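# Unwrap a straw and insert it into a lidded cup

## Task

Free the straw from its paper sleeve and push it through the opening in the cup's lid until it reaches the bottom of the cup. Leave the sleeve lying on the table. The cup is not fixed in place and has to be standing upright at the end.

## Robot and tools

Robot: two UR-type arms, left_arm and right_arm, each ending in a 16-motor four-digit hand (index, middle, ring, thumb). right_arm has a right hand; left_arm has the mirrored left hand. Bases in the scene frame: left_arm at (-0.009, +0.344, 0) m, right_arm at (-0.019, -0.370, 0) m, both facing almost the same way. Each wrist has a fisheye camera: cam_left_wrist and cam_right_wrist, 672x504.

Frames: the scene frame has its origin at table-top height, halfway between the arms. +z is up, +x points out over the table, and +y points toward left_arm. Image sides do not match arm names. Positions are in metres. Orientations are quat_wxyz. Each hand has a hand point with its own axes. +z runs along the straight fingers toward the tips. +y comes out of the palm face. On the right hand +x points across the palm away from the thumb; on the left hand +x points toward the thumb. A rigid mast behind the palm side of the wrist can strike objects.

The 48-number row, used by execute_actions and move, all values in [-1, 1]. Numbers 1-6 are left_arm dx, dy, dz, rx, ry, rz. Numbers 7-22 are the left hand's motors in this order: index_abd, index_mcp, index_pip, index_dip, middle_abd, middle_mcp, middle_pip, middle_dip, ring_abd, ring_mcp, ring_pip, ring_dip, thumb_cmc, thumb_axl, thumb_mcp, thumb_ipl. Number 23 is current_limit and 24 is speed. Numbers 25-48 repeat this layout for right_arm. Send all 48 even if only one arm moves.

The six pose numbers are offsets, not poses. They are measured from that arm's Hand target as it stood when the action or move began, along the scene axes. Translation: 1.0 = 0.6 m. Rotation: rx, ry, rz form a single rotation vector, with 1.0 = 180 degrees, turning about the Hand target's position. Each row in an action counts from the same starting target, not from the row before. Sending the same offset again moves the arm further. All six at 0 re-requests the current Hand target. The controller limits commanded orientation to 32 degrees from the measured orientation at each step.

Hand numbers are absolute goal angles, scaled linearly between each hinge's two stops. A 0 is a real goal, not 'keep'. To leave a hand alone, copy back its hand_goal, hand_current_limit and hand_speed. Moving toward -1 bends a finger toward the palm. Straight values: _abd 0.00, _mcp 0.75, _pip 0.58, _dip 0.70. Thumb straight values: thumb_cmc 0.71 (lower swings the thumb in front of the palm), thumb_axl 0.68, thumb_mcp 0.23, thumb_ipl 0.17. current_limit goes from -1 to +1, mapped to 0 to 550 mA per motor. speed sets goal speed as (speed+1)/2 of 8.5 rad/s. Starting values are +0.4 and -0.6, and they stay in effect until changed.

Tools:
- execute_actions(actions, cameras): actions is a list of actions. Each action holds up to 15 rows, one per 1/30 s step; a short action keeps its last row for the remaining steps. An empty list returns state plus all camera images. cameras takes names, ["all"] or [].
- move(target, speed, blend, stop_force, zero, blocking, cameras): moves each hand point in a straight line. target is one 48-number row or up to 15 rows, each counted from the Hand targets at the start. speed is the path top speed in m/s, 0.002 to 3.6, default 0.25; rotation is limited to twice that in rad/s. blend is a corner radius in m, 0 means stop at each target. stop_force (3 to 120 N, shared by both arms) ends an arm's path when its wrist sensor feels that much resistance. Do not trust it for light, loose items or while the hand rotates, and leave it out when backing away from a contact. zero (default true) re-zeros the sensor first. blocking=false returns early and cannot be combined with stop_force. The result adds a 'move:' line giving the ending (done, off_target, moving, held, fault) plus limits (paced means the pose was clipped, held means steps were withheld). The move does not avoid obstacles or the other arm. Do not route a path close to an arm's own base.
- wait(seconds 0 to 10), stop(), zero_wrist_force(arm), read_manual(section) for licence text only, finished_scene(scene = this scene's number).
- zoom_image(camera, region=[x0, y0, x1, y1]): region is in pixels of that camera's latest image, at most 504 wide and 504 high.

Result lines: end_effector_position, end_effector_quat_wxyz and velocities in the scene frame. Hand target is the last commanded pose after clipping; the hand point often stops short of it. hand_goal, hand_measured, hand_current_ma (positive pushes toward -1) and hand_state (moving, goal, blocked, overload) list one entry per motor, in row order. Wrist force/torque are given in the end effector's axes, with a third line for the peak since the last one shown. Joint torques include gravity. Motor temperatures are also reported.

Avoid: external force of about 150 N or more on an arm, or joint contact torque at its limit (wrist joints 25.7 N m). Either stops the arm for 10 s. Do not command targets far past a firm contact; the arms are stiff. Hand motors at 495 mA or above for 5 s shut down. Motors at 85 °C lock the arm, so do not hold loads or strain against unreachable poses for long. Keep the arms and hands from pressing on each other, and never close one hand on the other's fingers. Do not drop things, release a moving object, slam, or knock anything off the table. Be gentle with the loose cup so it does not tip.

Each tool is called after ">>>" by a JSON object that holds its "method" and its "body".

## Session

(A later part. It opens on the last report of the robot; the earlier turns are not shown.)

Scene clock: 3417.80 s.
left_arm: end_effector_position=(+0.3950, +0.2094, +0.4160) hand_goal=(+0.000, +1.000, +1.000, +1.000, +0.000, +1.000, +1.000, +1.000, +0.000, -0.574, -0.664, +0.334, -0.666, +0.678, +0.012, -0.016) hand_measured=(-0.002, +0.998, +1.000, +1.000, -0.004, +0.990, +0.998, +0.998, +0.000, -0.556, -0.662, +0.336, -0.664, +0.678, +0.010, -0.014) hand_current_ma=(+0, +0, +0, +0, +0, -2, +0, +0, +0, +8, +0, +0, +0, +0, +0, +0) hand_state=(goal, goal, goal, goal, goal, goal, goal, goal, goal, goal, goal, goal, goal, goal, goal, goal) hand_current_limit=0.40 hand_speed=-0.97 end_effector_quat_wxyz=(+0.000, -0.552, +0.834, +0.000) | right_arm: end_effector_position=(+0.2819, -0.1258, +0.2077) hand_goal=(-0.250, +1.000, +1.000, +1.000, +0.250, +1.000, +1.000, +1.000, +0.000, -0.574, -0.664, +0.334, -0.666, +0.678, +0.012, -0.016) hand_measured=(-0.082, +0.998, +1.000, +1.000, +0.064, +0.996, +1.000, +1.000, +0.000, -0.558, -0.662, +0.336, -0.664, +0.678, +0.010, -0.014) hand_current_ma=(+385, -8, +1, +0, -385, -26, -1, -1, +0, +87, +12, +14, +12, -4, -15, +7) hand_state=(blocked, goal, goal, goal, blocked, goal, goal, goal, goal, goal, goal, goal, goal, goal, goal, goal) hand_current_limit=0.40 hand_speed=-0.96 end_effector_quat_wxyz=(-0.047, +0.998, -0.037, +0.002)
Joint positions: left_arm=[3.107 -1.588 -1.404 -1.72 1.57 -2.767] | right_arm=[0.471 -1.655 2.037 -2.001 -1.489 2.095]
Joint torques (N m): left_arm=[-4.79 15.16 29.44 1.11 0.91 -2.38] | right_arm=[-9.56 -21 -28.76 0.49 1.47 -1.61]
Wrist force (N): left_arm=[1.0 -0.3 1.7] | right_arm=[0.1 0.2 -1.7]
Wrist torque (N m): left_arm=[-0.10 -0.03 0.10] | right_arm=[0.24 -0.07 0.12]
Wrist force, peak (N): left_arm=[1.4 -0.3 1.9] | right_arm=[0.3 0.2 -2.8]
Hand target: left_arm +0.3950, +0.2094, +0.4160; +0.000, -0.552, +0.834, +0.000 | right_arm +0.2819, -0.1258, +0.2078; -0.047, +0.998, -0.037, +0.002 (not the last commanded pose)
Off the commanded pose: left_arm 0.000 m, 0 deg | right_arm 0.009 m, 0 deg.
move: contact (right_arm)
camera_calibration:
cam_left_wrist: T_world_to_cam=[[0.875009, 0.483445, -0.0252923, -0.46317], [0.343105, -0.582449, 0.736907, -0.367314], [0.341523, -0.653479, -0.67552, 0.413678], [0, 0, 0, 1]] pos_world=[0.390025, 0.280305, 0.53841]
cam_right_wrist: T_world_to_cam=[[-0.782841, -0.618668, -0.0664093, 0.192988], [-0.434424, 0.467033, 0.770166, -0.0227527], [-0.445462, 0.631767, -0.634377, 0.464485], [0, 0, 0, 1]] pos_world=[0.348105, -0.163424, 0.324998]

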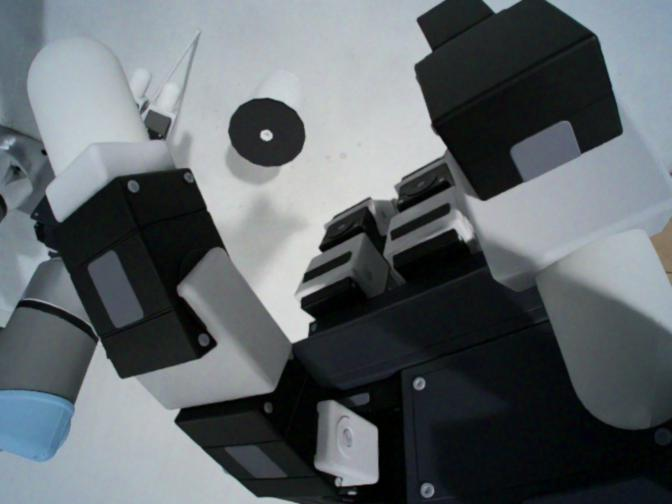

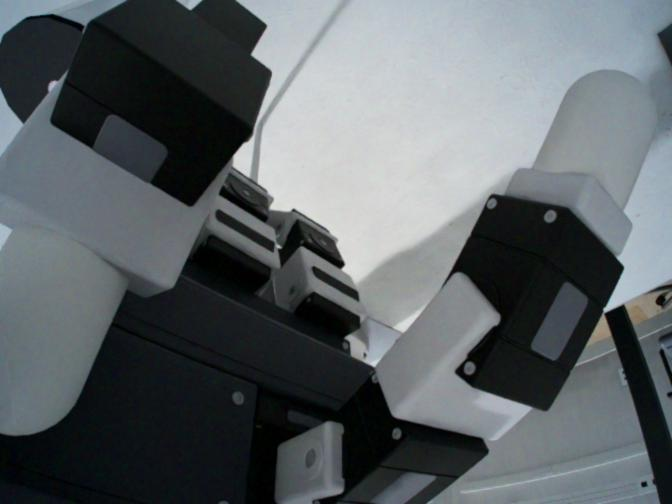

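>>> {"method": "move", "body": {"target": [[0,0,0,0,0,0,0,1,1,1,0,1,1,1,0,-0.574,-0.664,0.334,-0.666,0.678,0.012,-0.016,0.4,-0.97,0.0014,0.0189,0.005,0,0,0,-0.25,1,1,1,0.25,1,1,1,0,-0.574,-0.664,0.334,-0.666,0.678,0.012,-0.016,0.4,-0.96],[0,0,0,0,0,0,0,1,1,1,0,1,1,1,0,-0.574,-0.664,0.334,-0.666,0.678,0.012,-0.016,0.4,-0.97,0.003,0.0409,0.009,0,0,0,-0.25,1,1,1,0.25,1,1,1,0,-0.574,-0.664,0.334,-0.666,0.678,0.012,-0.016,0.4,-0.96]], "speed": 0.01, "blend": [0.003,0], "cameras": ["all"]}}

>>> {"method": "zoom_image", "body": {"camera": "cam_left_wrist", "region": [140, 0, 240, 100]}}

>>> {"method": "zoom_image", "body": {"camera": "cam_right_wrist", "region": [220, 80, 340, 200]}}

Scene clock: 3438.27 s.
left_arm: end_effector_position=(+0.3950, +0.2094, +0.4160) hand_goal=(+0.000, +1.000, +1.000, +1.000, +0.000, +1.000, +1.000, +1.000, +0.000, -0.574, -0.664, +0.334, -0.666, +0.678, +0.012, -0.016) hand_measured=(-0.002, +0.998, +1.000, +1.000, -0.004, +0.990, +0.998, +0.998, +0.000, -0.556, -0.662, +0.336, -0.664, +0.678, +0.010, -0.014) hand_current_ma=(+0, +0, +0, +0, +0, -2, +0, +0, +0, +8, +0, +0, +0, +0, +0, +0) hand_state=(goal, goal, goal, goal, goal, goal, goal, goal, goal, goal, goal, goal, goal, goal, goal, goal) hand_current_limit=0.40 hand_speed=-0.97 end_effector_quat_wxyz=(+0.000, -0.552, +0.834, +0.000) | right_arm: end_effector_position=(+0.2837, -0.1015, +0.2132) hand_goal=(-0.250, +1.000, +1.000, +1.000, +0.250, +1.000, +1.000, +1.000, +0.000, -0.574, -0.664, +0.334, -0.666, +0.678, +0.012, -0.016) hand_measured=(-0.082, +0.996, +1.000, +1.000, +0.064, +0.994, +1.000, +1.000, +0.000, -0.558, -0.662, +0.336, -0.664, +0.678, +0.010, -0.014) hand_current_ma=(+385, -18, +1, +0, -385, -32, -1, -1, +0, +87, +12, +14, +12, -4, -15, +7) hand_state=(blocked, goal, goal, goal, blocked, goal, goal, goal, goal, goal, goal, goal, goal, goal, goal, goal) hand_current_limit=0.40 hand_speed=-0.96 end_effector_quat_wxyz=(-0.047, +0.998, -0.037, +0.002) end_effector_velocity=(+0.001, +0.002, +0.002) end_effector_angular_velocity=(+0.003, -0.003, +0.000)
Joint positions: left_arm=[3.107 -1.588 -1.404 -1.72 1.57 -2.767] | right_arm=[0.519 -1.613 1.985 -1.994 -1.492 2.142]
Joint velocities: left_arm=[within noise] | right_arm=[0.003 0.002 -0.005 0 0.001 0.004]
Joint torques (N m): left_arm=[-5.07 15.93 28.69 1.32 1.06 -2.3] | right_arm=[7.19 -13.28 -30.5 0.23 -1.37 1.53]
Wrist force (N): left_arm=[1.0 -0.4 1.8] | right_arm=[0.0 -0.3 0.6]
Wrist torque (N m): left_arm=[-0.12 -0.04 0.10] | right_arm=[-0.01 -0.05 0.02]
Wrist force, peak (N): left_arm=[1.1 -0.5 2.0] | right_arm=[0.2 0.1 -2.1]
Hand target: left_arm +0.3950, +0.2094, +0.4160; +0.000, -0.552, +0.834, +0.000 | right_arm +0.2837, -0.1013, +0.2132; -0.047, +0.998, -0.037, +0.002
Off the commanded pose: left_arm 0.000 m, 0 deg | right_arm 0.000 m, 0 deg.
move: done
camera_calibration:
cam_left_wrist: T_world_to_cam=[[0.875009, 0.483445, -0.0252923, -0.46317], [0.343105, -0.582449, 0.736907, -0.367314], [0.341523, -0.653479, -0.67552, 0.413678], [0, 0, 0, 1]] pos_world=[0.390025, 0.280305, 0.53841]
cam_right_wrist: T_world_to_cam=[[-0.782841, -0.618668, -0.0664093, 0.20979], [-0.434424, 0.467033, 0.770166, -0.0374785], [-0.445462, 0.631767, -0.634377, 0.45336], [0, 0, 0, 1]] pos_world=[0.349905, -0.139124, 0.330398]

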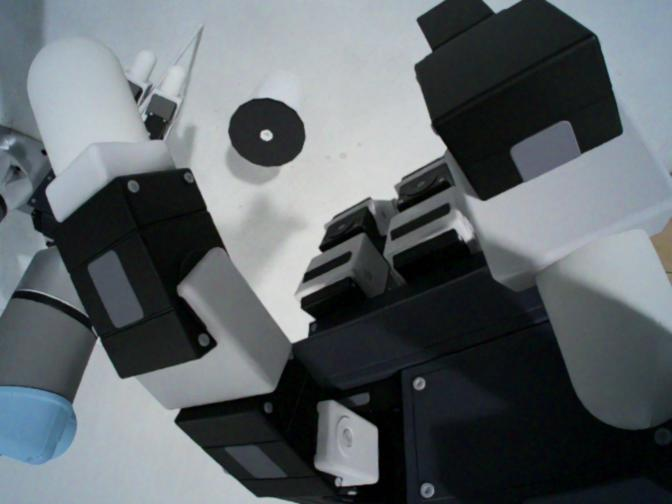

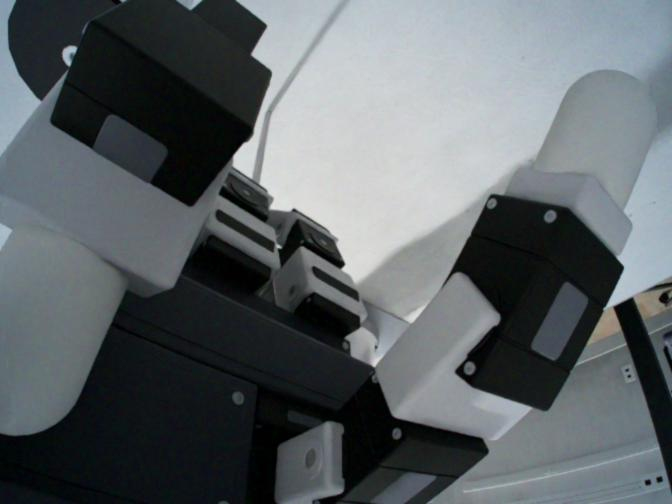

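Scaled by 5.040 from the camera's 672x504 image, which has a finer 960x720 frame.

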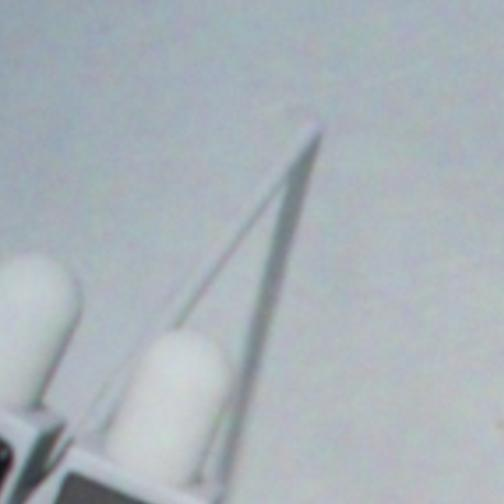

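Scaled by 4.200 from the camera's 672x504 image, which has a finer 960x720 frame.

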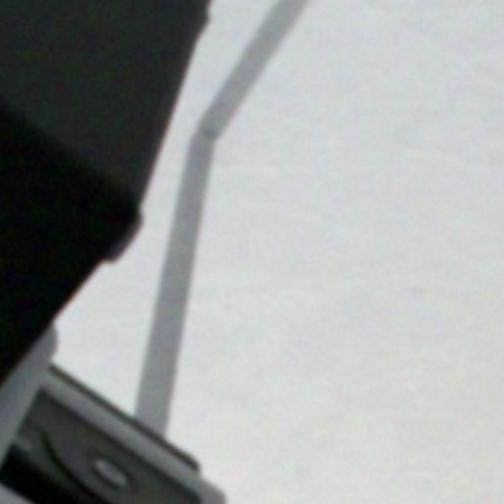

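>>> {"method": "move", "body": {"target": [[0,0,0,0,0,0,0,1,1,1,0,1,1,1,0,-0.574,-0.664,0.334,-0.666,0.678,0.012,-0.016,0.4,-0.97,0,0,-0.0015,0,0,0,-0.25,1,1,1,0.25,1,1,1,0,-0.574,-0.664,0.334,-0.666,0.678,0.012,-0.016,0.4,-0.96],[0,0,0,0,0,0,0,1,1,1,0,1,1,1,0,-0.574,-0.664,0.334,-0.666,0.678,0.012,-0.016,0.4,-0.97,0.0018,0.0242,0.0018,0,0,0,-0.25,1,1,1,0.25,1,1,1,0,-0.574,-0.664,0.334,-0.666,0.678,0.012,-0.016,0.4,-0.96],[0,0,0,0,0,0,0,1,1,1,0,1,1,1,0,-0.574,-0.664,0.334,-0.666,0.678,0.012,-0.016,0.4,-0.97,0.0036,0.0485,0.0033,0,0,0,-0.25,1,1,1,0.25,1,1,1,0,-0.574,-0.664,0.334,-0.666,0.678,0.012,-0.016,0.4,-0.96]], "speed": 0.01, "blend": [0.0005,0.003,0], "cameras": ["all"]}}

>>> {"method": "zoom_image", "body": {"camera": "cam_left_wrist", "region": [140, 0, 240, 100]}}

>>> {"method": "zoom_image", "body": {"camera": "cam_right_wrist", "region": [220, 80, 340, 200]}}

Scene clock: 3458.60 s.
left_arm: end_effector_position=(+0.3950, +0.2094, +0.4160) hand_goal=(+0.000, +1.000, +1.000, +1.000, +0.000, +1.000, +1.000, +1.000, +0.000, -0.574, -0.664, +0.334, -0.666, +0.678, +0.012, -0.016) hand_measured=(-0.002, +0.998, +1.000, +1.000, -0.004, +0.990, +0.998, +0.998, +0.000, -0.556, -0.662, +0.336, -0.664, +0.678, +0.010, -0.014) hand_current_ma=(+0, +0, +0, +0, +0, -2, +0, +0, +0, +8, +0, +0, +0, +0, +0, +0) hand_state=(goal, goal, goal, goal, goal, goal, goal, goal, goal, goal, goal, goal, goal, goal, goal, goal) hand_current_limit=0.40 hand_speed=-0.97 end_effector_quat_wxyz=(+0.000, -0.552, +0.834, +0.000) | right_arm: end_effector_position=(+0.2859, -0.0724, +0.2152) hand_goal=(-0.250, +1.000, +1.000, +1.000, +0.250, +1.000, +1.000, +1.000, +0.000, -0.574, -0.664, +0.334, -0.666, +0.678, +0.012, -0.016) hand_measured=(-0.082, +0.996, +1.000, +1.000, +0.064, +0.994, +1.000, +1.000, +0.000, -0.558, -0.662, +0.336, -0.664, +0.678, +0.010, -0.014) hand_current_ma=(+385, -18, +1, +0, -385, -32, -1, -1, +0, +87, +12, +14, +12, -4, -15, +7) hand_state=(blocked, goal, goal, goal, blocked, goal, goal, goal, goal, goal, goal, goal, goal, goal, goal, goal) hand_current_limit=0.40 hand_speed=-0.96 end_effector_quat_wxyz=(-0.047, +0.998, -0.037, +0.002)
Joint positions: left_arm=[3.107 -1.588 -1.404 -1.72 1.57 -2.767] | right_arm=[0.572 -1.559 1.928 -1.995 -1.494 2.195]
Joint torques (N m): left_arm=[-4.97 15.37 29.3 1.3 0.86 -2.3] | right_arm=[7.67 -14.73 -28.34 -5.01 -1.42 1.51]
Wrist force (N): left_arm=[0.9 -0.3 1.9] | right_arm=[0.0 -0.2 0.5]
Wrist torque (N m): left_arm=[-0.11 -0.03 0.09] | right_arm=[0.00 -0.04 0.02]
Wrist force, peak (N): left_arm=[0.9 -0.5 2.0] | right_arm=[-0.2 -0.3 0.9]
Hand target: left_arm +0.3950, +0.2094, +0.4160; +0.000, -0.552, +0.834, +0.000 | right_arm +0.2859, -0.0722, +0.2152; -0.047, +0.998, -0.037, +0.002
Off the commanded pose: left_arm 0.000 m, 0 deg | right_arm 0.000 m, 0 deg.
move: done; blend cut to 0.0004 m at target 1
camera_calibration:
cam_left_wrist: T_world_to_cam=[[0.875009, 0.483445, -0.0252923, -0.46317], [0.343105, -0.582449, 0.736907, -0.367314], [0.341523, -0.653479, -0.67552, 0.413678], [0, 0, 0, 1]] pos_world=[0.390025, 0.280305, 0.53841]
cam_right_wrist: T_world_to_cam=[[-0.782841, -0.618668, -0.0664093, 0.229648], [-0.434424, 0.467033, 0.770166, -0.0516538], [-0.445462, 0.631767, -0.634377, 0.437225], [0, 0, 0, 1]] pos_world=[0.352105, -0.110024, 0.332398]

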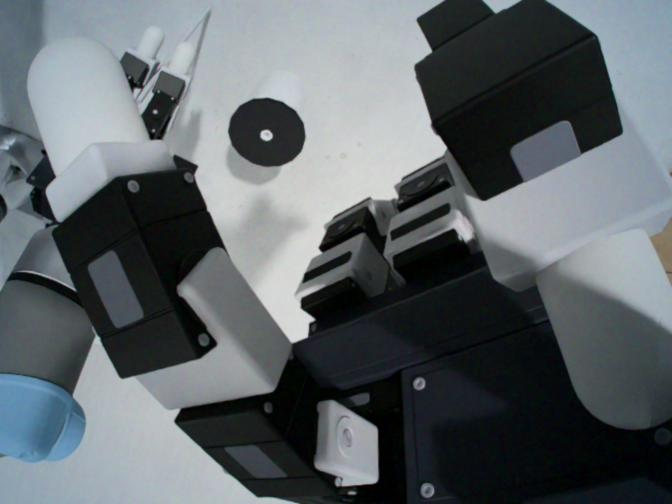

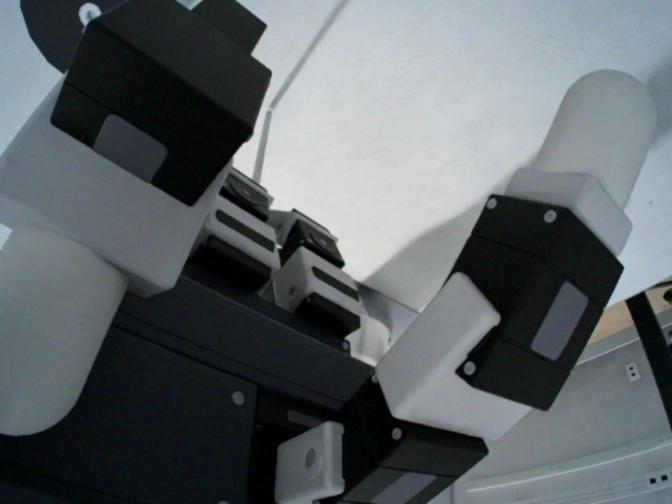

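Scaled by 5.040 from the camera's 672x504 image, which has a finer 960x720 frame.

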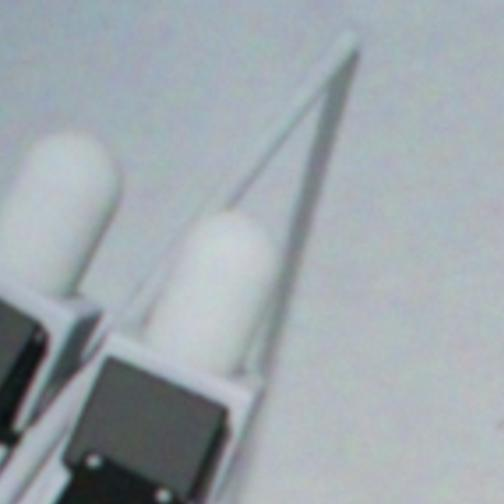

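Scaled by 4.200 from the camera's 672x504 image, which has a finer 960x720 frame.

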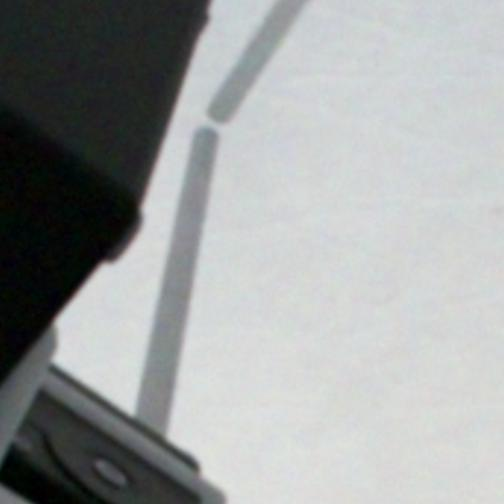

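>>> {"method": "move", "body": {"target": [[0,0,0,0,0,0,0,1,1,1,0,1,1,1,0,-0.574,-0.664,0.334,-0.666,0.678,0.012,-0.016,0.4,-0.97,-0.005,-0.0667,0.005,0,0,0,-0.25,1,1,1,0.25,1,1,1,0,-0.574,-0.664,0.334,-0.666,0.678,0.012,-0.016,0.4,-0.96]], "speed": 0.03}}

>>> {"method": "move", "body": {"target": [0,0,0,0,0,0,0,1,1,1,0,1,1,1,0,-0.574,-0.664,0.334,-0.666,0.678,0.012,-0.016,0.4,-0.97,0,0,-0.025,0,0,0,-0.25,1,1,1,0.25,1,1,1,0,-0.574,-0.664,0.334,-0.666,0.678,0.012,-0.016,0.4,-0.96], "speed": 0.003, "stop_force": 3}}

Scene clock: 3474.17 s.
left_arm: end_effector_position=(+0.3950, +0.2094, +0.4160) hand_goal=(+0.000, +1.000, +1.000, +1.000, +0.000, +1.000, +1.000, +1.000, +0.000, -0.574, -0.664, +0.334, -0.666, +0.678, +0.012, -0.016) hand_measured=(-0.002, +0.998, +1.000, +1.000, -0.004, +0.990, +0.998, +0.998, +0.000, -0.556, -0.662, +0.336, -0.664, +0.678, +0.010, -0.014) hand_current_ma=(+0, +0, +0, +0, +0, -2, +0, +0, +0, +8, +0, +0, +0, +0, +0, +0) hand_state=(goal, goal, goal, goal, goal, goal, goal, goal, goal, goal, goal, goal, goal, goal, goal, goal) hand_current_limit=0.40 hand_speed=-0.97 end_effector_quat_wxyz=(+0.000, -0.552, +0.834, +0.000) | right_arm: end_effector_position=(+0.2829, -0.1120, +0.2182) hand_goal=(-0.250, +1.000, +1.000, +1.000, +0.250, +1.000, +1.000, +1.000, +0.000, -0.574, -0.664, +0.334, -0.666, +0.678, +0.012, -0.016) hand_measured=(-0.082, +0.996, +1.000, +1.000, +0.064, +0.994, +1.000, +1.000, +0.000, -0.558, -0.662, +0.336, -0.664, +0.678, +0.010, -0.014) hand_current_ma=(+385, -18, +1, +0, -385, -32, -1, -1, +0, +87, +12, +14, +12, -4, -15, +7) hand_state=(blocked, goal, goal, goal, blocked, goal, goal, goal, goal, goal, goal, goal, goal, goal, goal, goal) hand_current_limit=0.40 hand_speed=-0.96 end_effector_quat_wxyz=(-0.047, +0.998, -0.037, +0.002)
Joint positions: left_arm=[3.107 -1.588 -1.404 -1.72 1.57 -2.767] | right_arm=[0.499 -1.638 1.994 -1.977 -1.491 2.122]
Joint torques (N m): left_arm=[-5.29 16.12 28.63 1.29 0.89 -2.2] | right_arm=[-10.14 -23.63 -14.38 0.46 1.32 -2.01]
Wrist force (N): left_arm=[1.2 -0.4 1.9] | right_arm=[0.1 -0.2 0.5]
Wrist torque (N m): left_arm=[-0.12 -0.05 0.11] | right_arm=[-0.02 -0.06 0.12]
Wrist force, peak (N): left_arm=[1.1 -0.6 1.9] | right_arm=[0.2 -0.4 0.9]
Hand target: left_arm +0.3950, +0.2094, +0.4160; +0.000, -0.552, +0.834, +0.000 | right_arm +0.2829, -0.1122, +0.2182; -0.047, +0.998, -0.037, +0.002
Off the commanded pose: left_arm 0.000 m, 0 deg | right_arm 0.000 m, 0 deg.
move: done

Scene clock: 3477.17 s.
left_arm: end_effector_position=(+0.3950, +0.2094, +0.4160) hand_goal=(+0.000, +1.000, +1.000, +1.000, +0.000, +1.000, +1.000, +1.000, +0.000, -0.574, -0.664, +0.334, -0.666, +0.678, +0.012, -0.016) hand_measured=(-0.002, +0.998, +1.000, +1.000, -0.004, +0.990, +0.998, +0.998, +0.000, -0.556, -0.662, +0.336, -0.664, +0.678, +0.010, -0.014) hand_current_ma=(+0, +0, +0, +0, +0, -2, +0, +0, +0, +8, +0, +0, +0, +0, +0, +0) hand_state=(goal, goal, goal, goal, goal, goal, goal, goal, goal, goal, goal, goal, goal, goal, goal, goal) hand_current_limit=0.40 hand_speed=-0.97 end_effector_quat_wxyz=(+0.000, -0.552, +0.834, +0.000) | right_arm: end_effector_position=(+0.2829, -0.1122, +0.2112) hand_goal=(-0.250, +1.000, +1.000, +1.000, +0.250, +1.000, +1.000, +1.000, +0.000, -0.574, -0.664, +0.334, -0.666, +0.678, +0.012, -0.016) hand_measured=(-0.082, +1.000, +1.000, +1.000, +0.064, +0.998, +1.000, +1.000, +0.000, -0.558, -0.662, +0.336, -0.664, +0.678, +0.010, -0.014) hand_current_ma=(+385, -1, +1, +0, -385, -8, -1, -1, +0, +87, +12, +14, +12, -4, -15, +7) hand_state=(blocked, goal, goal, goal, blocked, goal, goal, goal, goal, goal, goal, goal, goal, goal, goal, goal) hand_current_limit=0.40 hand_speed=-0.96 end_effector_quat_wxyz=(-0.047, +0.998, -0.037, +0.002)
Joint positions: left_arm=[3.107 -1.588 -1.404 -1.72 1.57 -2.767] | right_arm=[0.498 -1.632 2.008 -1.996 -1.491 2.122]
Joint torques (N m): left_arm=[-5.61 16.06 28.46 1.34 0.85 -2.38] | right_arm=[-9.42 -21.56 -28.05 0.86 1.3 -1.58]
Wrist force (N): left_arm=[1.3 -0.6 1.8] | right_arm=[0.4 0.0 -2.6]
Wrist torque (N m): left_arm=[-0.13 -0.08 0.13] | right_arm=[0.36 -0.10 0.14]
Wrist force, peak (N): left_arm=[1.1 -0.7 1.9] | right_arm=[0.0 0.2 -3.4]
Hand target: left_arm +0.3950, +0.2094, +0.4160; +0.000, -0.552, +0.834, +0.000 | right_arm +0.2829, -0.1122, +0.2113; -0.047, +0.998, -0.037, +0.002 (not the last commanded pose)
Off the commanded pose: left_arm 0.000 m, 0 deg | right_arm 0.008 m, 0 deg.
move: contact (right_arm)

>>> {"method": "move", "body": {"target": [0,0,0,0,0,0,0,1,1,1,0,1,1,1,0,-0.574,-0.664,0.334,-0.666,0.678,0.012,-0.016,0.4,-0.97,0.0015,0.02,0.0022,0,0,0,-0.25,1,1,1,0.25,1,1,1,0,-0.574,-0.664,0.334,-0.666,0.678,0.012,-0.016,0.4,-0.96], "speed": 0.008}}

Scene clock: 3483.10 s.
left_arm: end_effector_position=(+0.3950, +0.2094, +0.4160) hand_goal=(+0.000, +1.000, +1.000, +1.000, +0.000, +1.000, +1.000, +1.000, +0.000, -0.574, -0.664, +0.334, -0.666, +0.678, +0.012, -0.016) hand_measured=(-0.002, +0.998, +1.000, +1.000, -0.004, +0.990, +0.998, +0.998, +0.000, -0.556, -0.662, +0.336, -0.664, +0.678, +0.010, -0.014) hand_current_ma=(+0, +0, +0, +0, +0, -2, +0, +0, +0, +8, +0, +0, +0, +0, +0, +0) hand_state=(goal, goal, goal, goal, goal, goal, goal, goal, goal, goal, goal, goal, goal, goal, goal, goal) hand_current_limit=0.40 hand_speed=-0.97 end_effector_quat_wxyz=(+0.000, -0.552, +0.834, +0.000) | right_arm: end_effector_position=(+0.2838, -0.1004, +0.2126) hand_goal=(-0.250, +1.000, +1.000, +1.000, +0.250, +1.000, +1.000, +1.000, +0.000, -0.574, -0.664, +0.334, -0.666, +0.678, +0.012, -0.016) hand_measured=(-0.082, +1.000, +1.000, +1.000, +0.064, +1.000, +1.000, +1.000, +0.000, -0.558, -0.662, +0.336, -0.664, +0.678, +0.010, -0.014) hand_current_ma=(+385, +0, +1, +0, -385, -1, -1, -1, +0, +87, +12, +14, +12, -4, -15, +7) hand_state=(blocked, goal, goal, goal, blocked, goal, goal, goal, goal, goal, goal, goal, goal, goal, goal, goal) hand_current_limit=0.40 hand_speed=-0.96 end_effector_quat_wxyz=(-0.047, +0.998, -0.037, +0.002)
Joint positions: left_arm=[3.107 -1.588 -1.404 -1.72 1.57 -2.767] | right_arm=[0.521 -1.611 1.984 -1.996 -1.492 2.144]
Joint torques (N m): left_arm=[-4.86 16.47 28.75 1.46 1.08 -2.33] | right_arm=[9.3 -10.17 -28.73 -3.82 -1.31 1.6]
Wrist force (N): left_arm=[1.0 -0.3 1.6] | right_arm=[-0.1 -0.1 -3.0]
Wrist torque (N m): left_arm=[-0.08 -0.04 0.11] | right_arm=[0.42 -0.03 0.00]
Wrist force, peak (N): left_arm=[1.1 -0.5 2.1] | right_arm=[0.1 0.2 -3.8]
Hand target: left_arm +0.3950, +0.2094, +0.4160; +0.000, -0.552, +0.834, +0.000 | right_arm +0.2838, -0.1002, +0.2126; -0.047, +0.998, -0.037, +0.002
Off the commanded pose: left_arm 0.000 m, 0 deg | right_arm 0.000 m, 0 deg.
move: done

>>> {"method": "move", "body": {"target": [0,0,0,0,0,0,0,1,1,1,0,1,1,1,0,-0.574,-0.664,0.334,-0.666,0.678,0.012,-0.016,0.4,-0.97,0.0013,0.018,0.0018,0,0,0,-0.25,1,1,1,0.25,1,1,1,0,-0.574,-0.664,0.334,-0.666,0.678,0.012,-0.016,0.4,-0.96], "speed": 0.008, "cameras": ["all"]}}

>>> {"method": "zoom_image", "body": {"camera": "cam_left_wrist", "region": [140, 0, 240, 100]}}

>>> {"method": "zoom_image", "body": {"camera": "cam_right_wrist", "region": [220, 60, 340, 180]}}

Scene clock: 3490.50 s.
left_arm: end_effector_position=(+0.3950, +0.2094, +0.4160) hand_goal=(+0.000, +1.000, +1.000, +1.000, +0.000, +1.000, +1.000, +1.000, +0.000, -0.574, -0.664, +0.334, -0.666, +0.678, +0.012, -0.016) hand_measured=(-0.002, +0.998, +1.000, +1.000, -0.004, +0.990, +0.998, +0.998, +0.000, -0.556, -0.662, +0.336, -0.664, +0.678, +0.010, -0.014) hand_current_ma=(+0, +0, +0, +0, +0, -2, +0, +0, +0, +8, +0, +0, +0, +0, +0, +0) hand_state=(goal, goal, goal, goal, goal, goal, goal, goal, goal, goal, goal, goal, goal, goal, goal, goal) hand_current_limit=0.40 hand_speed=-0.97 end_effector_quat_wxyz=(+0.000, -0.552, +0.834, +0.000) | right_arm: end_effector_position=(+0.2846, -0.0896, +0.2136) hand_goal=(-0.250, +1.000, +1.000, +1.000, +0.250, +1.000, +1.000, +1.000, +0.000, -0.574, -0.664, +0.334, -0.666, +0.678, +0.012, -0.016) hand_measured=(-0.082, +0.998, +1.000, +1.000, +0.064, +0.996, +1.000, +1.000, +0.000, -0.558, -0.662, +0.336, -0.664, +0.678, +0.010, -0.014) hand_current_ma=(+385, -14, +1, +0, -385, -19, -1, -1, +0, +87, +12, +14, +12, -4, -15, +7) hand_state=(blocked, goal, goal, goal, blocked, goal, goal, goal, goal, goal, goal, goal, goal, goal, goal, goal) hand_current_limit=0.40 hand_speed=-0.96 end_effector_quat_wxyz=(-0.047, +0.998, -0.037, +0.002)
Joint positions: left_arm=[3.107 -1.588 -1.404 -1.72 1.57 -2.767] | right_arm=[0.541 -1.591 1.963 -1.996 -1.493 2.164]
Joint torques (N m): left_arm=[-5.4 16.63 28.29 1.37 0.95 -2.31] | right_arm=[7.79 -12.67 -28.66 0.39 -1.3 1.31]
Wrist force (N): left_arm=[1.1 -0.3 1.6] | right_arm=[-0.2 -0.1 0.4]
Wrist torque (N m): left_arm=[-0.09 -0.04 0.11] | right_arm=[0.03 -0.04 0.00]
Wrist force, peak (N): left_arm=[1.2 -0.3 2.1] | right_arm=[0.1 -0.2 -3.0]
Hand target: left_arm +0.3950, +0.2094, +0.4160; +0.000, -0.552, +0.834, +0.000 | right_arm +0.2846, -0.0894, +0.2137; -0.047, +0.998, -0.037, +0.002
Off the commanded pose: left_arm 0.000 m, 0 deg | right_arm 0.000 m, 0 deg.
move: done
camera_calibration:
cam_left_wrist: T_world_to_cam=[[0.875009, 0.483445, -0.0252923, -0.46317], [0.343105, -0.582449, 0.736907, -0.367314], [0.341523, -0.653479, -0.67552, 0.413678], [0, 0, 0, 1]] pos_world=[0.390025, 0.280305, 0.53841]
cam_right_wrist: T_world_to_cam=[[-0.782776, -0.618739, -0.0665109, 0.217813], [-0.434567, 0.466995, 0.770108, -0.04301], [-0.445436, 0.631726, -0.634436, 0.446521], [0, 0, 0, 1]] pos_world=[0.350705, -0.127224, 0.330898]

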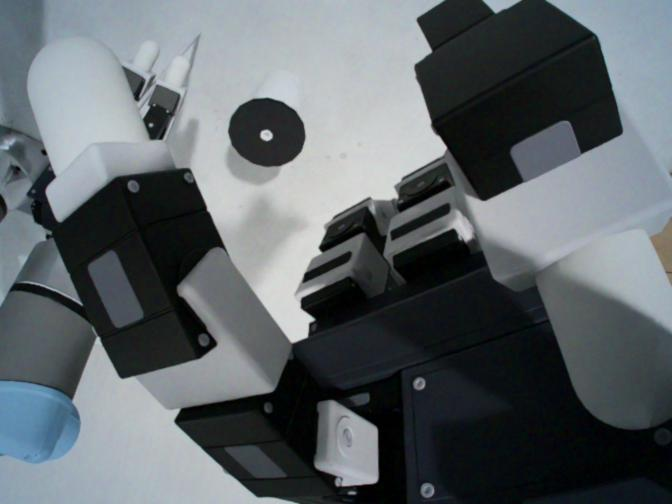

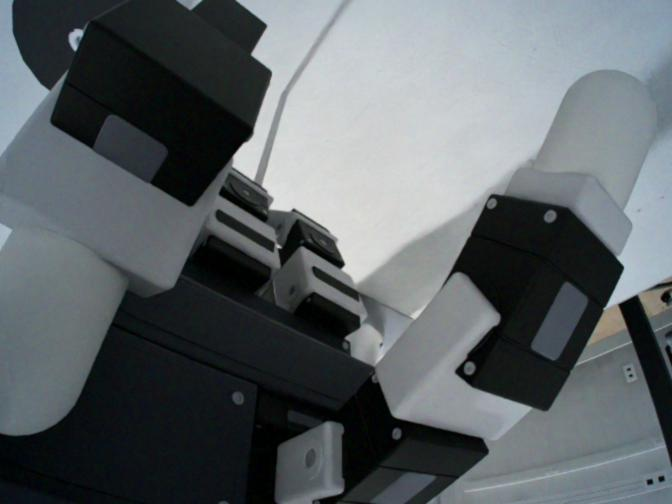

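Scaled by 5.040 from the camera's 672x504 image, which has a finer 960x720 frame.

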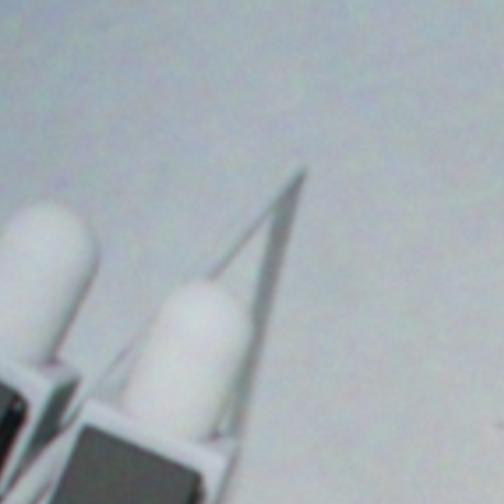

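Scaled by 4.200 from the camera's 672x504 image, which has a finer 960x720 frame.

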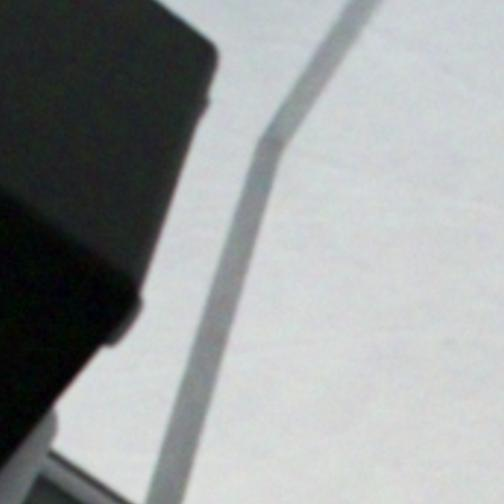

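>>> {"method": "move", "body": {"target": [[0,0,0,0,0,0,0,1,1,1,0,1,1,1,0,-0.574,-0.664,0.334,-0.666,0.678,0.012,-0.016,0.4,-0.97,0,0,0.01,0,0,0,-0.25,1,1,1,0.25,1,1,1,0,-0.574,-0.664,0.334,-0.666,0.678,0.012,-0.016,0.4,-0.96],[0,0,0,0,0,0,0,1,1,1,0,1,1,1,0,-0.574,-0.664,0.334,-0.666,0.678,0.012,-0.016,0.4,-0.97,0,0,0.244,0,0,0,-0.25,1,1,1,0.25,1,1,1,0,-0.574,-0.664,0.334,-0.666,0.678,0.012,-0.016,0.4,-0.96],[0,0,0,0,0,0,0,1,1,1,0,1,1,1,0,-0.574,-0.664,0.334,-0.666,0.678,0.012,-0.016,0.4,-0.97,0.2278,-0.035,0.244,0,0,0,-0.25,1,1,1,0.25,1,1,1,0,-0.574,-0.664,0.334,-0.666,0.678,0.012,-0.016,0.4,-0.96]], "speed": [0.02,0.06,0.05], "cameras": ["all"]}}

>>> {"method": "zoom_image", "body": {"camera": "cam_left_wrist", "region": [200, 40, 360, 200]}}

>>> {"method": "zoom_image", "body": {"camera": "cam_right_wrist", "region": [200, 0, 360, 160]}}

Scene clock: 3537.77 s.
left_arm: end_effector_position=(+0.3950, +0.2094, +0.4160) hand_goal=(+0.000, +1.000, +1.000, +1.000, +0.000, +1.000, +1.000, +1.000, +0.000, -0.574, -0.664, +0.334, -0.666, +0.678, +0.012, -0.016) hand_measured=(-0.002, +0.998, +1.000, +1.000, -0.004, +0.990, +0.998, +0.998, +0.000, -0.556, -0.662, +0.336, -0.664, +0.678, +0.010, -0.014) hand_current_ma=(+0, +0, +0, +0, +0, -2, +0, +0, +0, +8, +0, +0, +0, +0, +0, +0) hand_state=(goal, goal, goal, goal, goal, goal, goal, goal, goal, goal, goal, goal, goal, goal, goal, goal) hand_current_limit=0.40 hand_speed=-0.97 end_effector_quat_wxyz=(+0.000, -0.552, +0.834, +0.000) | right_arm: end_effector_position=(+0.4211, -0.1104, +0.3601) hand_goal=(-0.250, +1.000, +1.000, +1.000, +0.250, +1.000, +1.000, +1.000, +0.000, -0.574, -0.664, +0.334, -0.666, +0.678, +0.012, -0.016) hand_measured=(-0.082, +0.996, +1.000, +1.000, +0.064, +0.996, +1.000, +1.000, +0.000, -0.558, -0.662, +0.336, -0.664, +0.678, +0.010, -0.014) hand_current_ma=(+385, -23, +1, +0, -385, -26, -1, -1, +0, +87, +12, +14, +12, -4, -15, +7) hand_state=(blocked, goal, goal, goal, blocked, goal, goal, goal, goal, goal, goal, goal, goal, goal, goal, goal) hand_current_limit=0.40 hand_speed=-0.96 end_effector_quat_wxyz=(-0.047, +0.998, -0.037, +0.002)
Joint positions: left_arm=[3.107 -1.588 -1.404 -1.72 1.57 -2.767] | right_arm=[0.388 -1.431 1.408 -1.588 -1.486 2.011]
Joint torques (N m): left_arm=[-5.9 16.06 28.27 1.54 1.04 -2.19] | right_arm=[-10.47 -19.99 -32.55 0.13 1.4 -1.84]
Wrist force (N): left_arm=[0.8 -0.1 1.7] | right_arm=[-0.1 0.1 0.7]
Wrist torque (N m): left_arm=[-0.06 -0.02 0.08] | right_arm=[0.01 -0.03 0.12]
Wrist force, peak (N): left_arm=[1.1 -0.3 2.1] | right_arm=[-0.1 -0.1 1.0]
Hand target: left_arm +0.3950, +0.2094, +0.4160; +0.000, -0.552, +0.834, +0.000 | right_arm +0.4212, -0.1104, +0.3601; -0.047, +0.998, -0.037, +0.002
Off the commanded pose: left_arm 0.000 m, 0 deg | right_arm 0.000 m, 0 deg.
move: done
camera_calibration:
cam_left_wrist: T_world_to_cam=[[0.875009, 0.483445, -0.0252923, -0.46317], [0.343105, -0.582449, 0.736907, -0.367314], [0.341523, -0.653479, -0.67552, 0.413678], [0, 0, 0, 1]] pos_world=[0.390025, 0.280305, 0.53841]
cam_right_wrist: T_world_to_cam=[[-0.782835, -0.618664, -0.0665198, 0.321574], [-0.434544, 0.467056, 0.770084, -0.0867121], [-0.445354, 0.631754, -0.634465, 0.613323], [0, 0, 0, 1]] pos_world=[0.487205, -0.148024, 0.477298]

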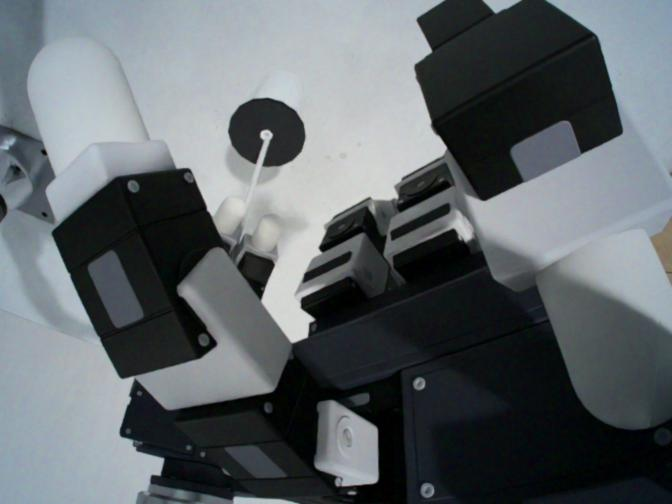

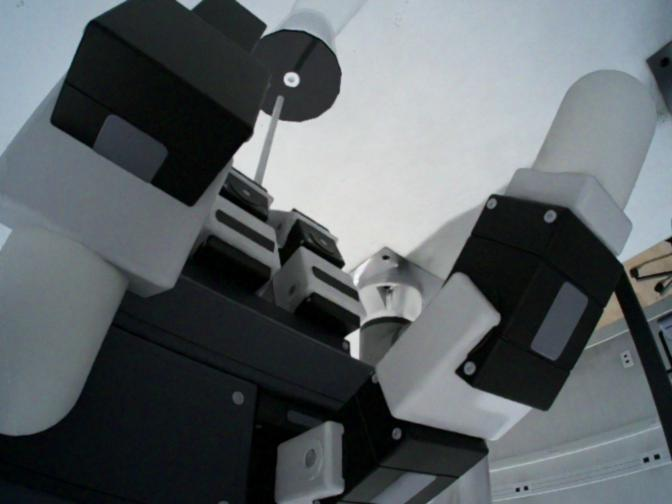

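Scaled by 3.150 from the camera's 672x504 image, which has a finer 960x720 frame.

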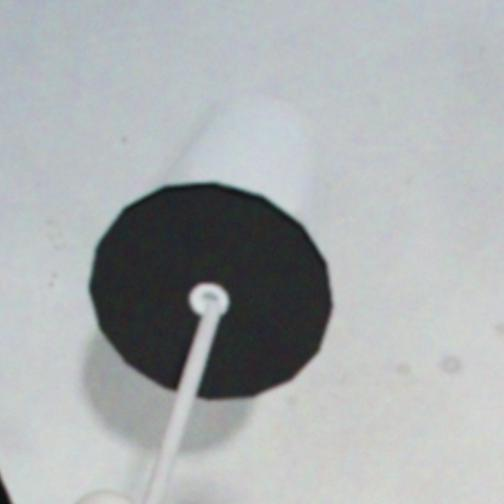

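Scaled by 3.150 from the camera's 672x504 image, which has a finer 960x720 frame.

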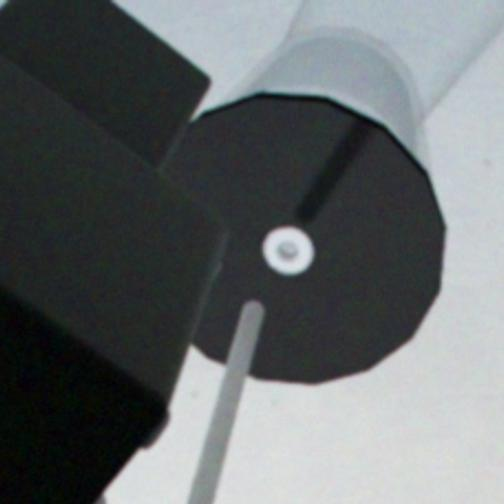

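>>> {"method": "move", "body": {"target": [0,0,0,0,0,0,0,1,1,1,0,1,1,1,0,-0.574,-0.664,0.334,-0.666,0.678,0.012,-0.016,0.4,-0.97,-0.0005,-0.0005,0.0105,-0.015512,0.001157,0,-0.25,1,1,1,0.25,1,1,1,0,-0.574,-0.664,0.334,-0.666,0.678,0.012,-0.016,0.4,-0.96], "speed": 0.01, "cameras": ["all"]}}

>>> {"method": "zoom_image", "body": {"camera": "cam_left_wrist", "region": [200, 40, 360, 200]}}

>>> {"method": "zoom_image", "body": {"camera": "cam_right_wrist", "region": [200, 0, 360, 160]}}

Scene clock: 3611.27 s.
left_arm: end_effector_position=(+0.3950, +0.2094, +0.4160) hand_goal=(+0.000, +1.000, +1.000, +1.000, +0.000, +1.000, +1.000, +1.000, +0.000, -0.574, -0.664, +0.334, -0.666, +0.678, +0.012, -0.016) hand_measured=(-0.002, +0.998, +1.000, +1.000, -0.004, +0.990, +0.998, +0.998, +0.000, -0.556, -0.662, +0.336, -0.664, +0.678, +0.010, -0.014) hand_current_ma=(+0, +0, +0, +0, +0, -2, +0, +0, +0, +8, +0, +0, +0, +0, +0, +0) hand_state=(goal, goal, goal, goal, goal, goal, goal, goal, goal, goal, goal, goal, goal, goal, goal, goal) hand_current_limit=0.40 hand_speed=-0.97 end_effector_quat_wxyz=(+0.000, -0.552, +0.834, +0.000) | right_arm: end_effector_position=(+0.4210, -0.1107, +0.3663) hand_goal=(-0.250, +1.000, +1.000, +1.000, +0.250, +1.000, +1.000, +1.000, +0.000, -0.574, -0.664, +0.334, -0.666, +0.678, +0.012, -0.016) hand_measured=(-0.082, +0.996, +1.000, +1.000, +0.064, +0.996, +1.000, +1.000, +0.000, -0.558, -0.662, +0.336, -0.664, +0.678, +0.010, -0.014) hand_current_ma=(+385, -23, +1, +0, -385, -26, -1, -1, +0, +87, +12, +14, +12, -4, -15, +7) hand_state=(blocked, goal, goal, goal, blocked, goal, goal, goal, goal, goal, goal, goal, goal, goal, goal, goal) hand_current_limit=0.40 hand_speed=-0.96 end_effector_quat_wxyz=(-0.023, +0.999, -0.037, +0.001)
Joint positions: left_arm=[3.107 -1.588 -1.404 -1.72 1.57 -2.767] | right_arm=[0.406 -1.414 1.375 -1.553 -1.53 2.028]
Joint torques (N m): left_arm=[-5.17 16.22 27.22 1.71 1.04 -2.31] | right_arm=[7.76 -21.79 -30.41 0.57 -0.96 1.61]
Wrist force (N): left_arm=[1.0 -0.3 1.7] | right_arm=[-0.1 -0.2 0.6]
Wrist torque (N m): left_arm=[-0.09 -0.03 0.10] | right_arm=[-0.02 -0.04 0.02]
Wrist force, peak (N): left_arm=[1.2 -0.5 2.0] | right_arm=[-0.2 -0.7 0.6]
Hand target: left_arm +0.3950, +0.2094, +0.4160; +0.000, -0.552, +0.834, +0.000 | right_arm +0.4209, -0.1107, +0.3664; -0.023, +0.999, -0.037, +0.001
Off the commanded pose: left_arm 0.000 m, 0 deg | right_arm 0.000 m, 0 deg.
move: done
camera_calibration:
cam_left_wrist: T_world_to_cam=[[0.875009, 0.483445, -0.0252923, -0.46317], [0.343105, -0.582449, 0.736907, -0.367314], [0.341523, -0.653479, -0.67552, 0.413678], [0, 0, 0, 1]] pos_world=[0.390025, 0.280305, 0.53841]
cam_right_wrist: T_world_to_cam=[[-0.782982, -0.621129, -0.0337367, 0.30958], [-0.431828, 0.503714, 0.748195, -0.0804798], [-0.447732, 0.600392, -0.66262, 0.62531], [0, 0, 0, 1]] pos_world=[0.487614, -0.142603, 0.485002]

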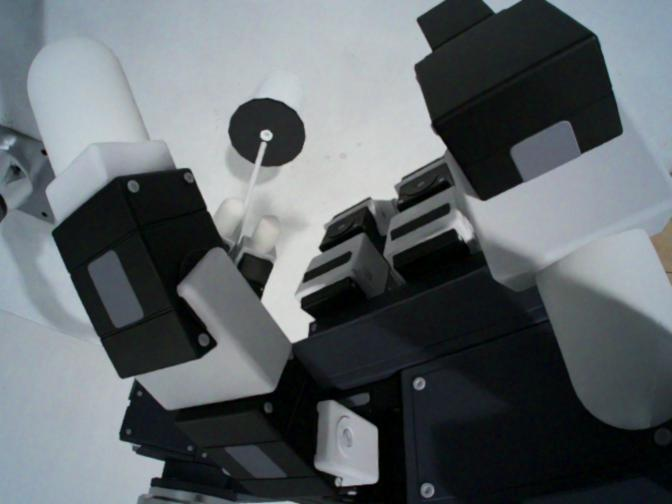

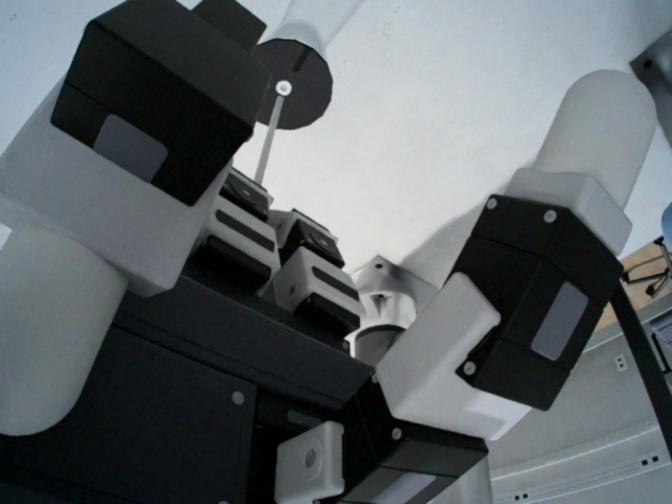

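Scaled by 3.150 from the camera's 672x504 image, which has a finer 960x720 frame.

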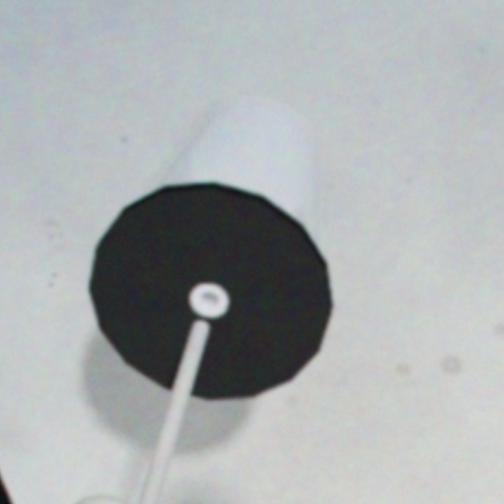

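Scaled by 3.150 from the camera's 672x504 image, which has a finer 960x720 frame.

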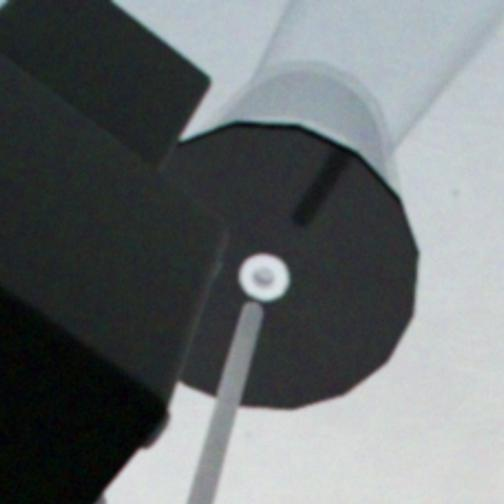

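>>> {"method": "move", "body": {"target": [0,0,0,0,0,0,0,1,1,1,0,1,1,1,0,-0.574,-0.664,0.334,-0.666,0.678,0.012,-0.016,0.4,-0.97,0,-0.001,-0.02,0,0,0,-0.25,1,1,1,0.25,1,1,1,0,-0.574,-0.664,0.334,-0.666,0.678,0.012,-0.016,0.4,-0.96], "speed": 0.006, "stop_force": 3, "cameras": ["all"]}}

>>> {"method": "zoom_image", "body": {"camera": "cam_left_wrist", "region": [226, 95, 306, 175]}}

>>> {"method": "zoom_image", "body": {"camera": "cam_right_wrist", "region": [240, 40, 320, 120]}}

Scene clock: 3643.23 s.
left_arm: end_effector_position=(+0.3950, +0.2094, +0.4160) hand_goal=(+0.000, +1.000, +1.000, +1.000, +0.000, +1.000, +1.000, +1.000, +0.000, -0.574, -0.664, +0.334, -0.666, +0.678, +0.012, -0.016) hand_measured=(-0.002, +0.998, +1.000, +1.000, -0.004, +0.990, +0.998, +0.998, +0.000, -0.556, -0.662, +0.336, -0.664, +0.678, +0.010, -0.014) hand_current_ma=(+0, +0, +0, +0, +0, -2, +0, +0, +0, +8, +0, +0, +0, +0, +0, +0) hand_state=(goal, goal, goal, goal, goal, goal, goal, goal, goal, goal, goal, goal, goal, goal, goal, goal) hand_current_limit=0.40 hand_speed=-0.97 end_effector_quat_wxyz=(+0.000, -0.552, +0.834, +0.000) | right_arm: end_effector_position=(+0.4209, -0.1113, +0.3544) hand_goal=(-0.250, +1.000, +1.000, +1.000, +0.250, +1.000, +1.000, +1.000, +0.000, -0.574, -0.664, +0.334, -0.666, +0.678, +0.012, -0.016) hand_measured=(-0.082, +0.996, +1.000, +1.000, +0.064, +0.996, +1.000, +1.000, +0.000, -0.558, -0.662, +0.336, -0.664, +0.678, +0.010, -0.014) hand_current_ma=(+385, -23, +1, +0, -385, -26, -1, -1, +0, +87, +12, +14, +12, -4, -15, +7) hand_state=(blocked, goal, goal, goal, blocked, goal, goal, goal, goal, goal, goal, goal, goal, goal, goal, goal) hand_current_limit=0.40 hand_speed=-0.96 end_effector_quat_wxyz=(-0.023, +0.999, -0.037, +0.001)
Joint positions: left_arm=[3.107 -1.588 -1.404 -1.72 1.57 -2.767] | right_arm=[0.405 -1.415 1.407 -1.583 -1.53 2.027]
Joint torques (N m): left_arm=[-5.22 16.11 28.01 1.75 0.86 -2.12] | right_arm=[-10.21 -34.62 -15.21 -5.65 0.69 -1.72]
Wrist force (N): left_arm=[1.0 -0.3 1.9] | right_arm=[0.1 0.0 0.5]
Wrist torque (N m): left_arm=[-0.10 -0.03 0.10] | right_arm=[0.01 -0.06 0.08]
Wrist force, peak (N): left_arm=[1.1 -0.4 2.1] | right_arm=[0.3 -0.5 0.8]
Hand target: left_arm +0.3950, +0.2094, +0.4160; +0.000, -0.552, +0.834, +0.000 | right_arm +0.4209, -0.1113, +0.3544; -0.023, +0.999, -0.037, +0.001
Off the commanded pose: left_arm 0.000 m, 0 deg | right_arm 0.000 m, 0 deg.
move: done
camera_calibration:
cam_left_wrist: T_world_to_cam=[[0.875009, 0.483445, -0.0252923, -0.46317], [0.343105, -0.582449, 0.736907, -0.367314], [0.341523, -0.653479, -0.67552, 0.413678], [0, 0, 0, 1]] pos_world=[0.390025, 0.280305, 0.53841]
cam_right_wrist: T_world_to_cam=[[-0.783002, -0.621115, -0.0335161, 0.308714], [-0.431798, 0.503976, 0.748036, -0.0711752], [-0.447725, 0.600186, -0.662811, 0.617842], [0, 0, 0, 1]] pos_world=[0.487614, -0.143202, 0.473101]

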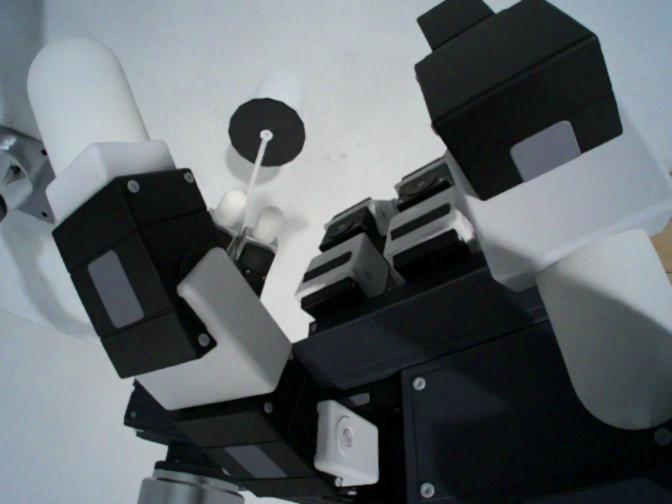

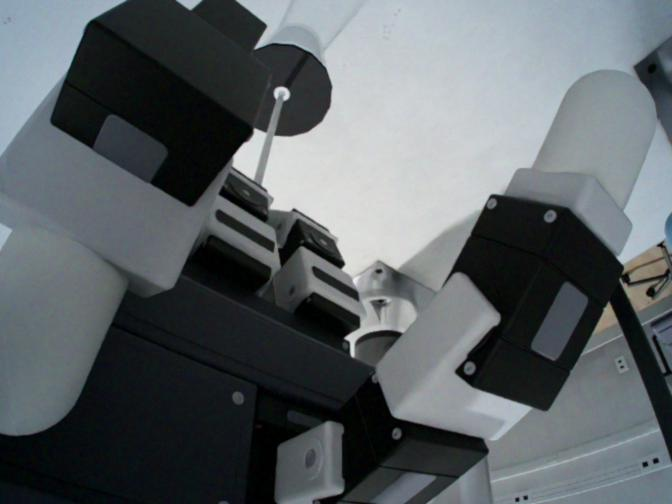

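Scaled by 6.300 from the camera's 672x504 image, which has a finer 960x720 frame.

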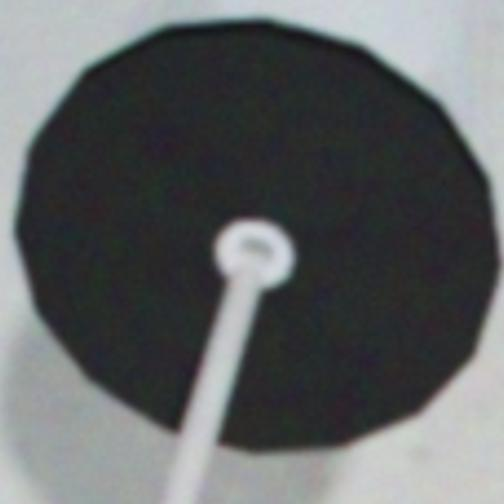

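Scaled by 6.300 from the camera's 672x504 image, which has a finer 960x720 frame.

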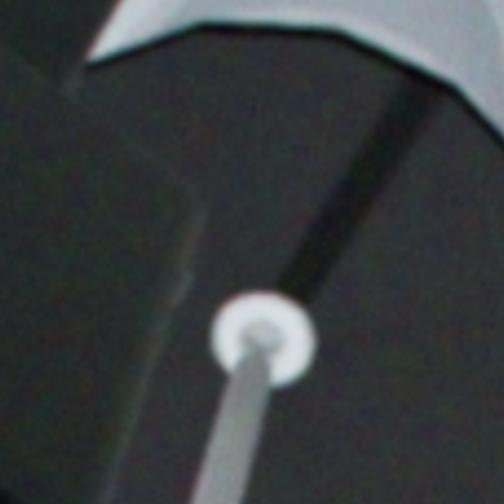

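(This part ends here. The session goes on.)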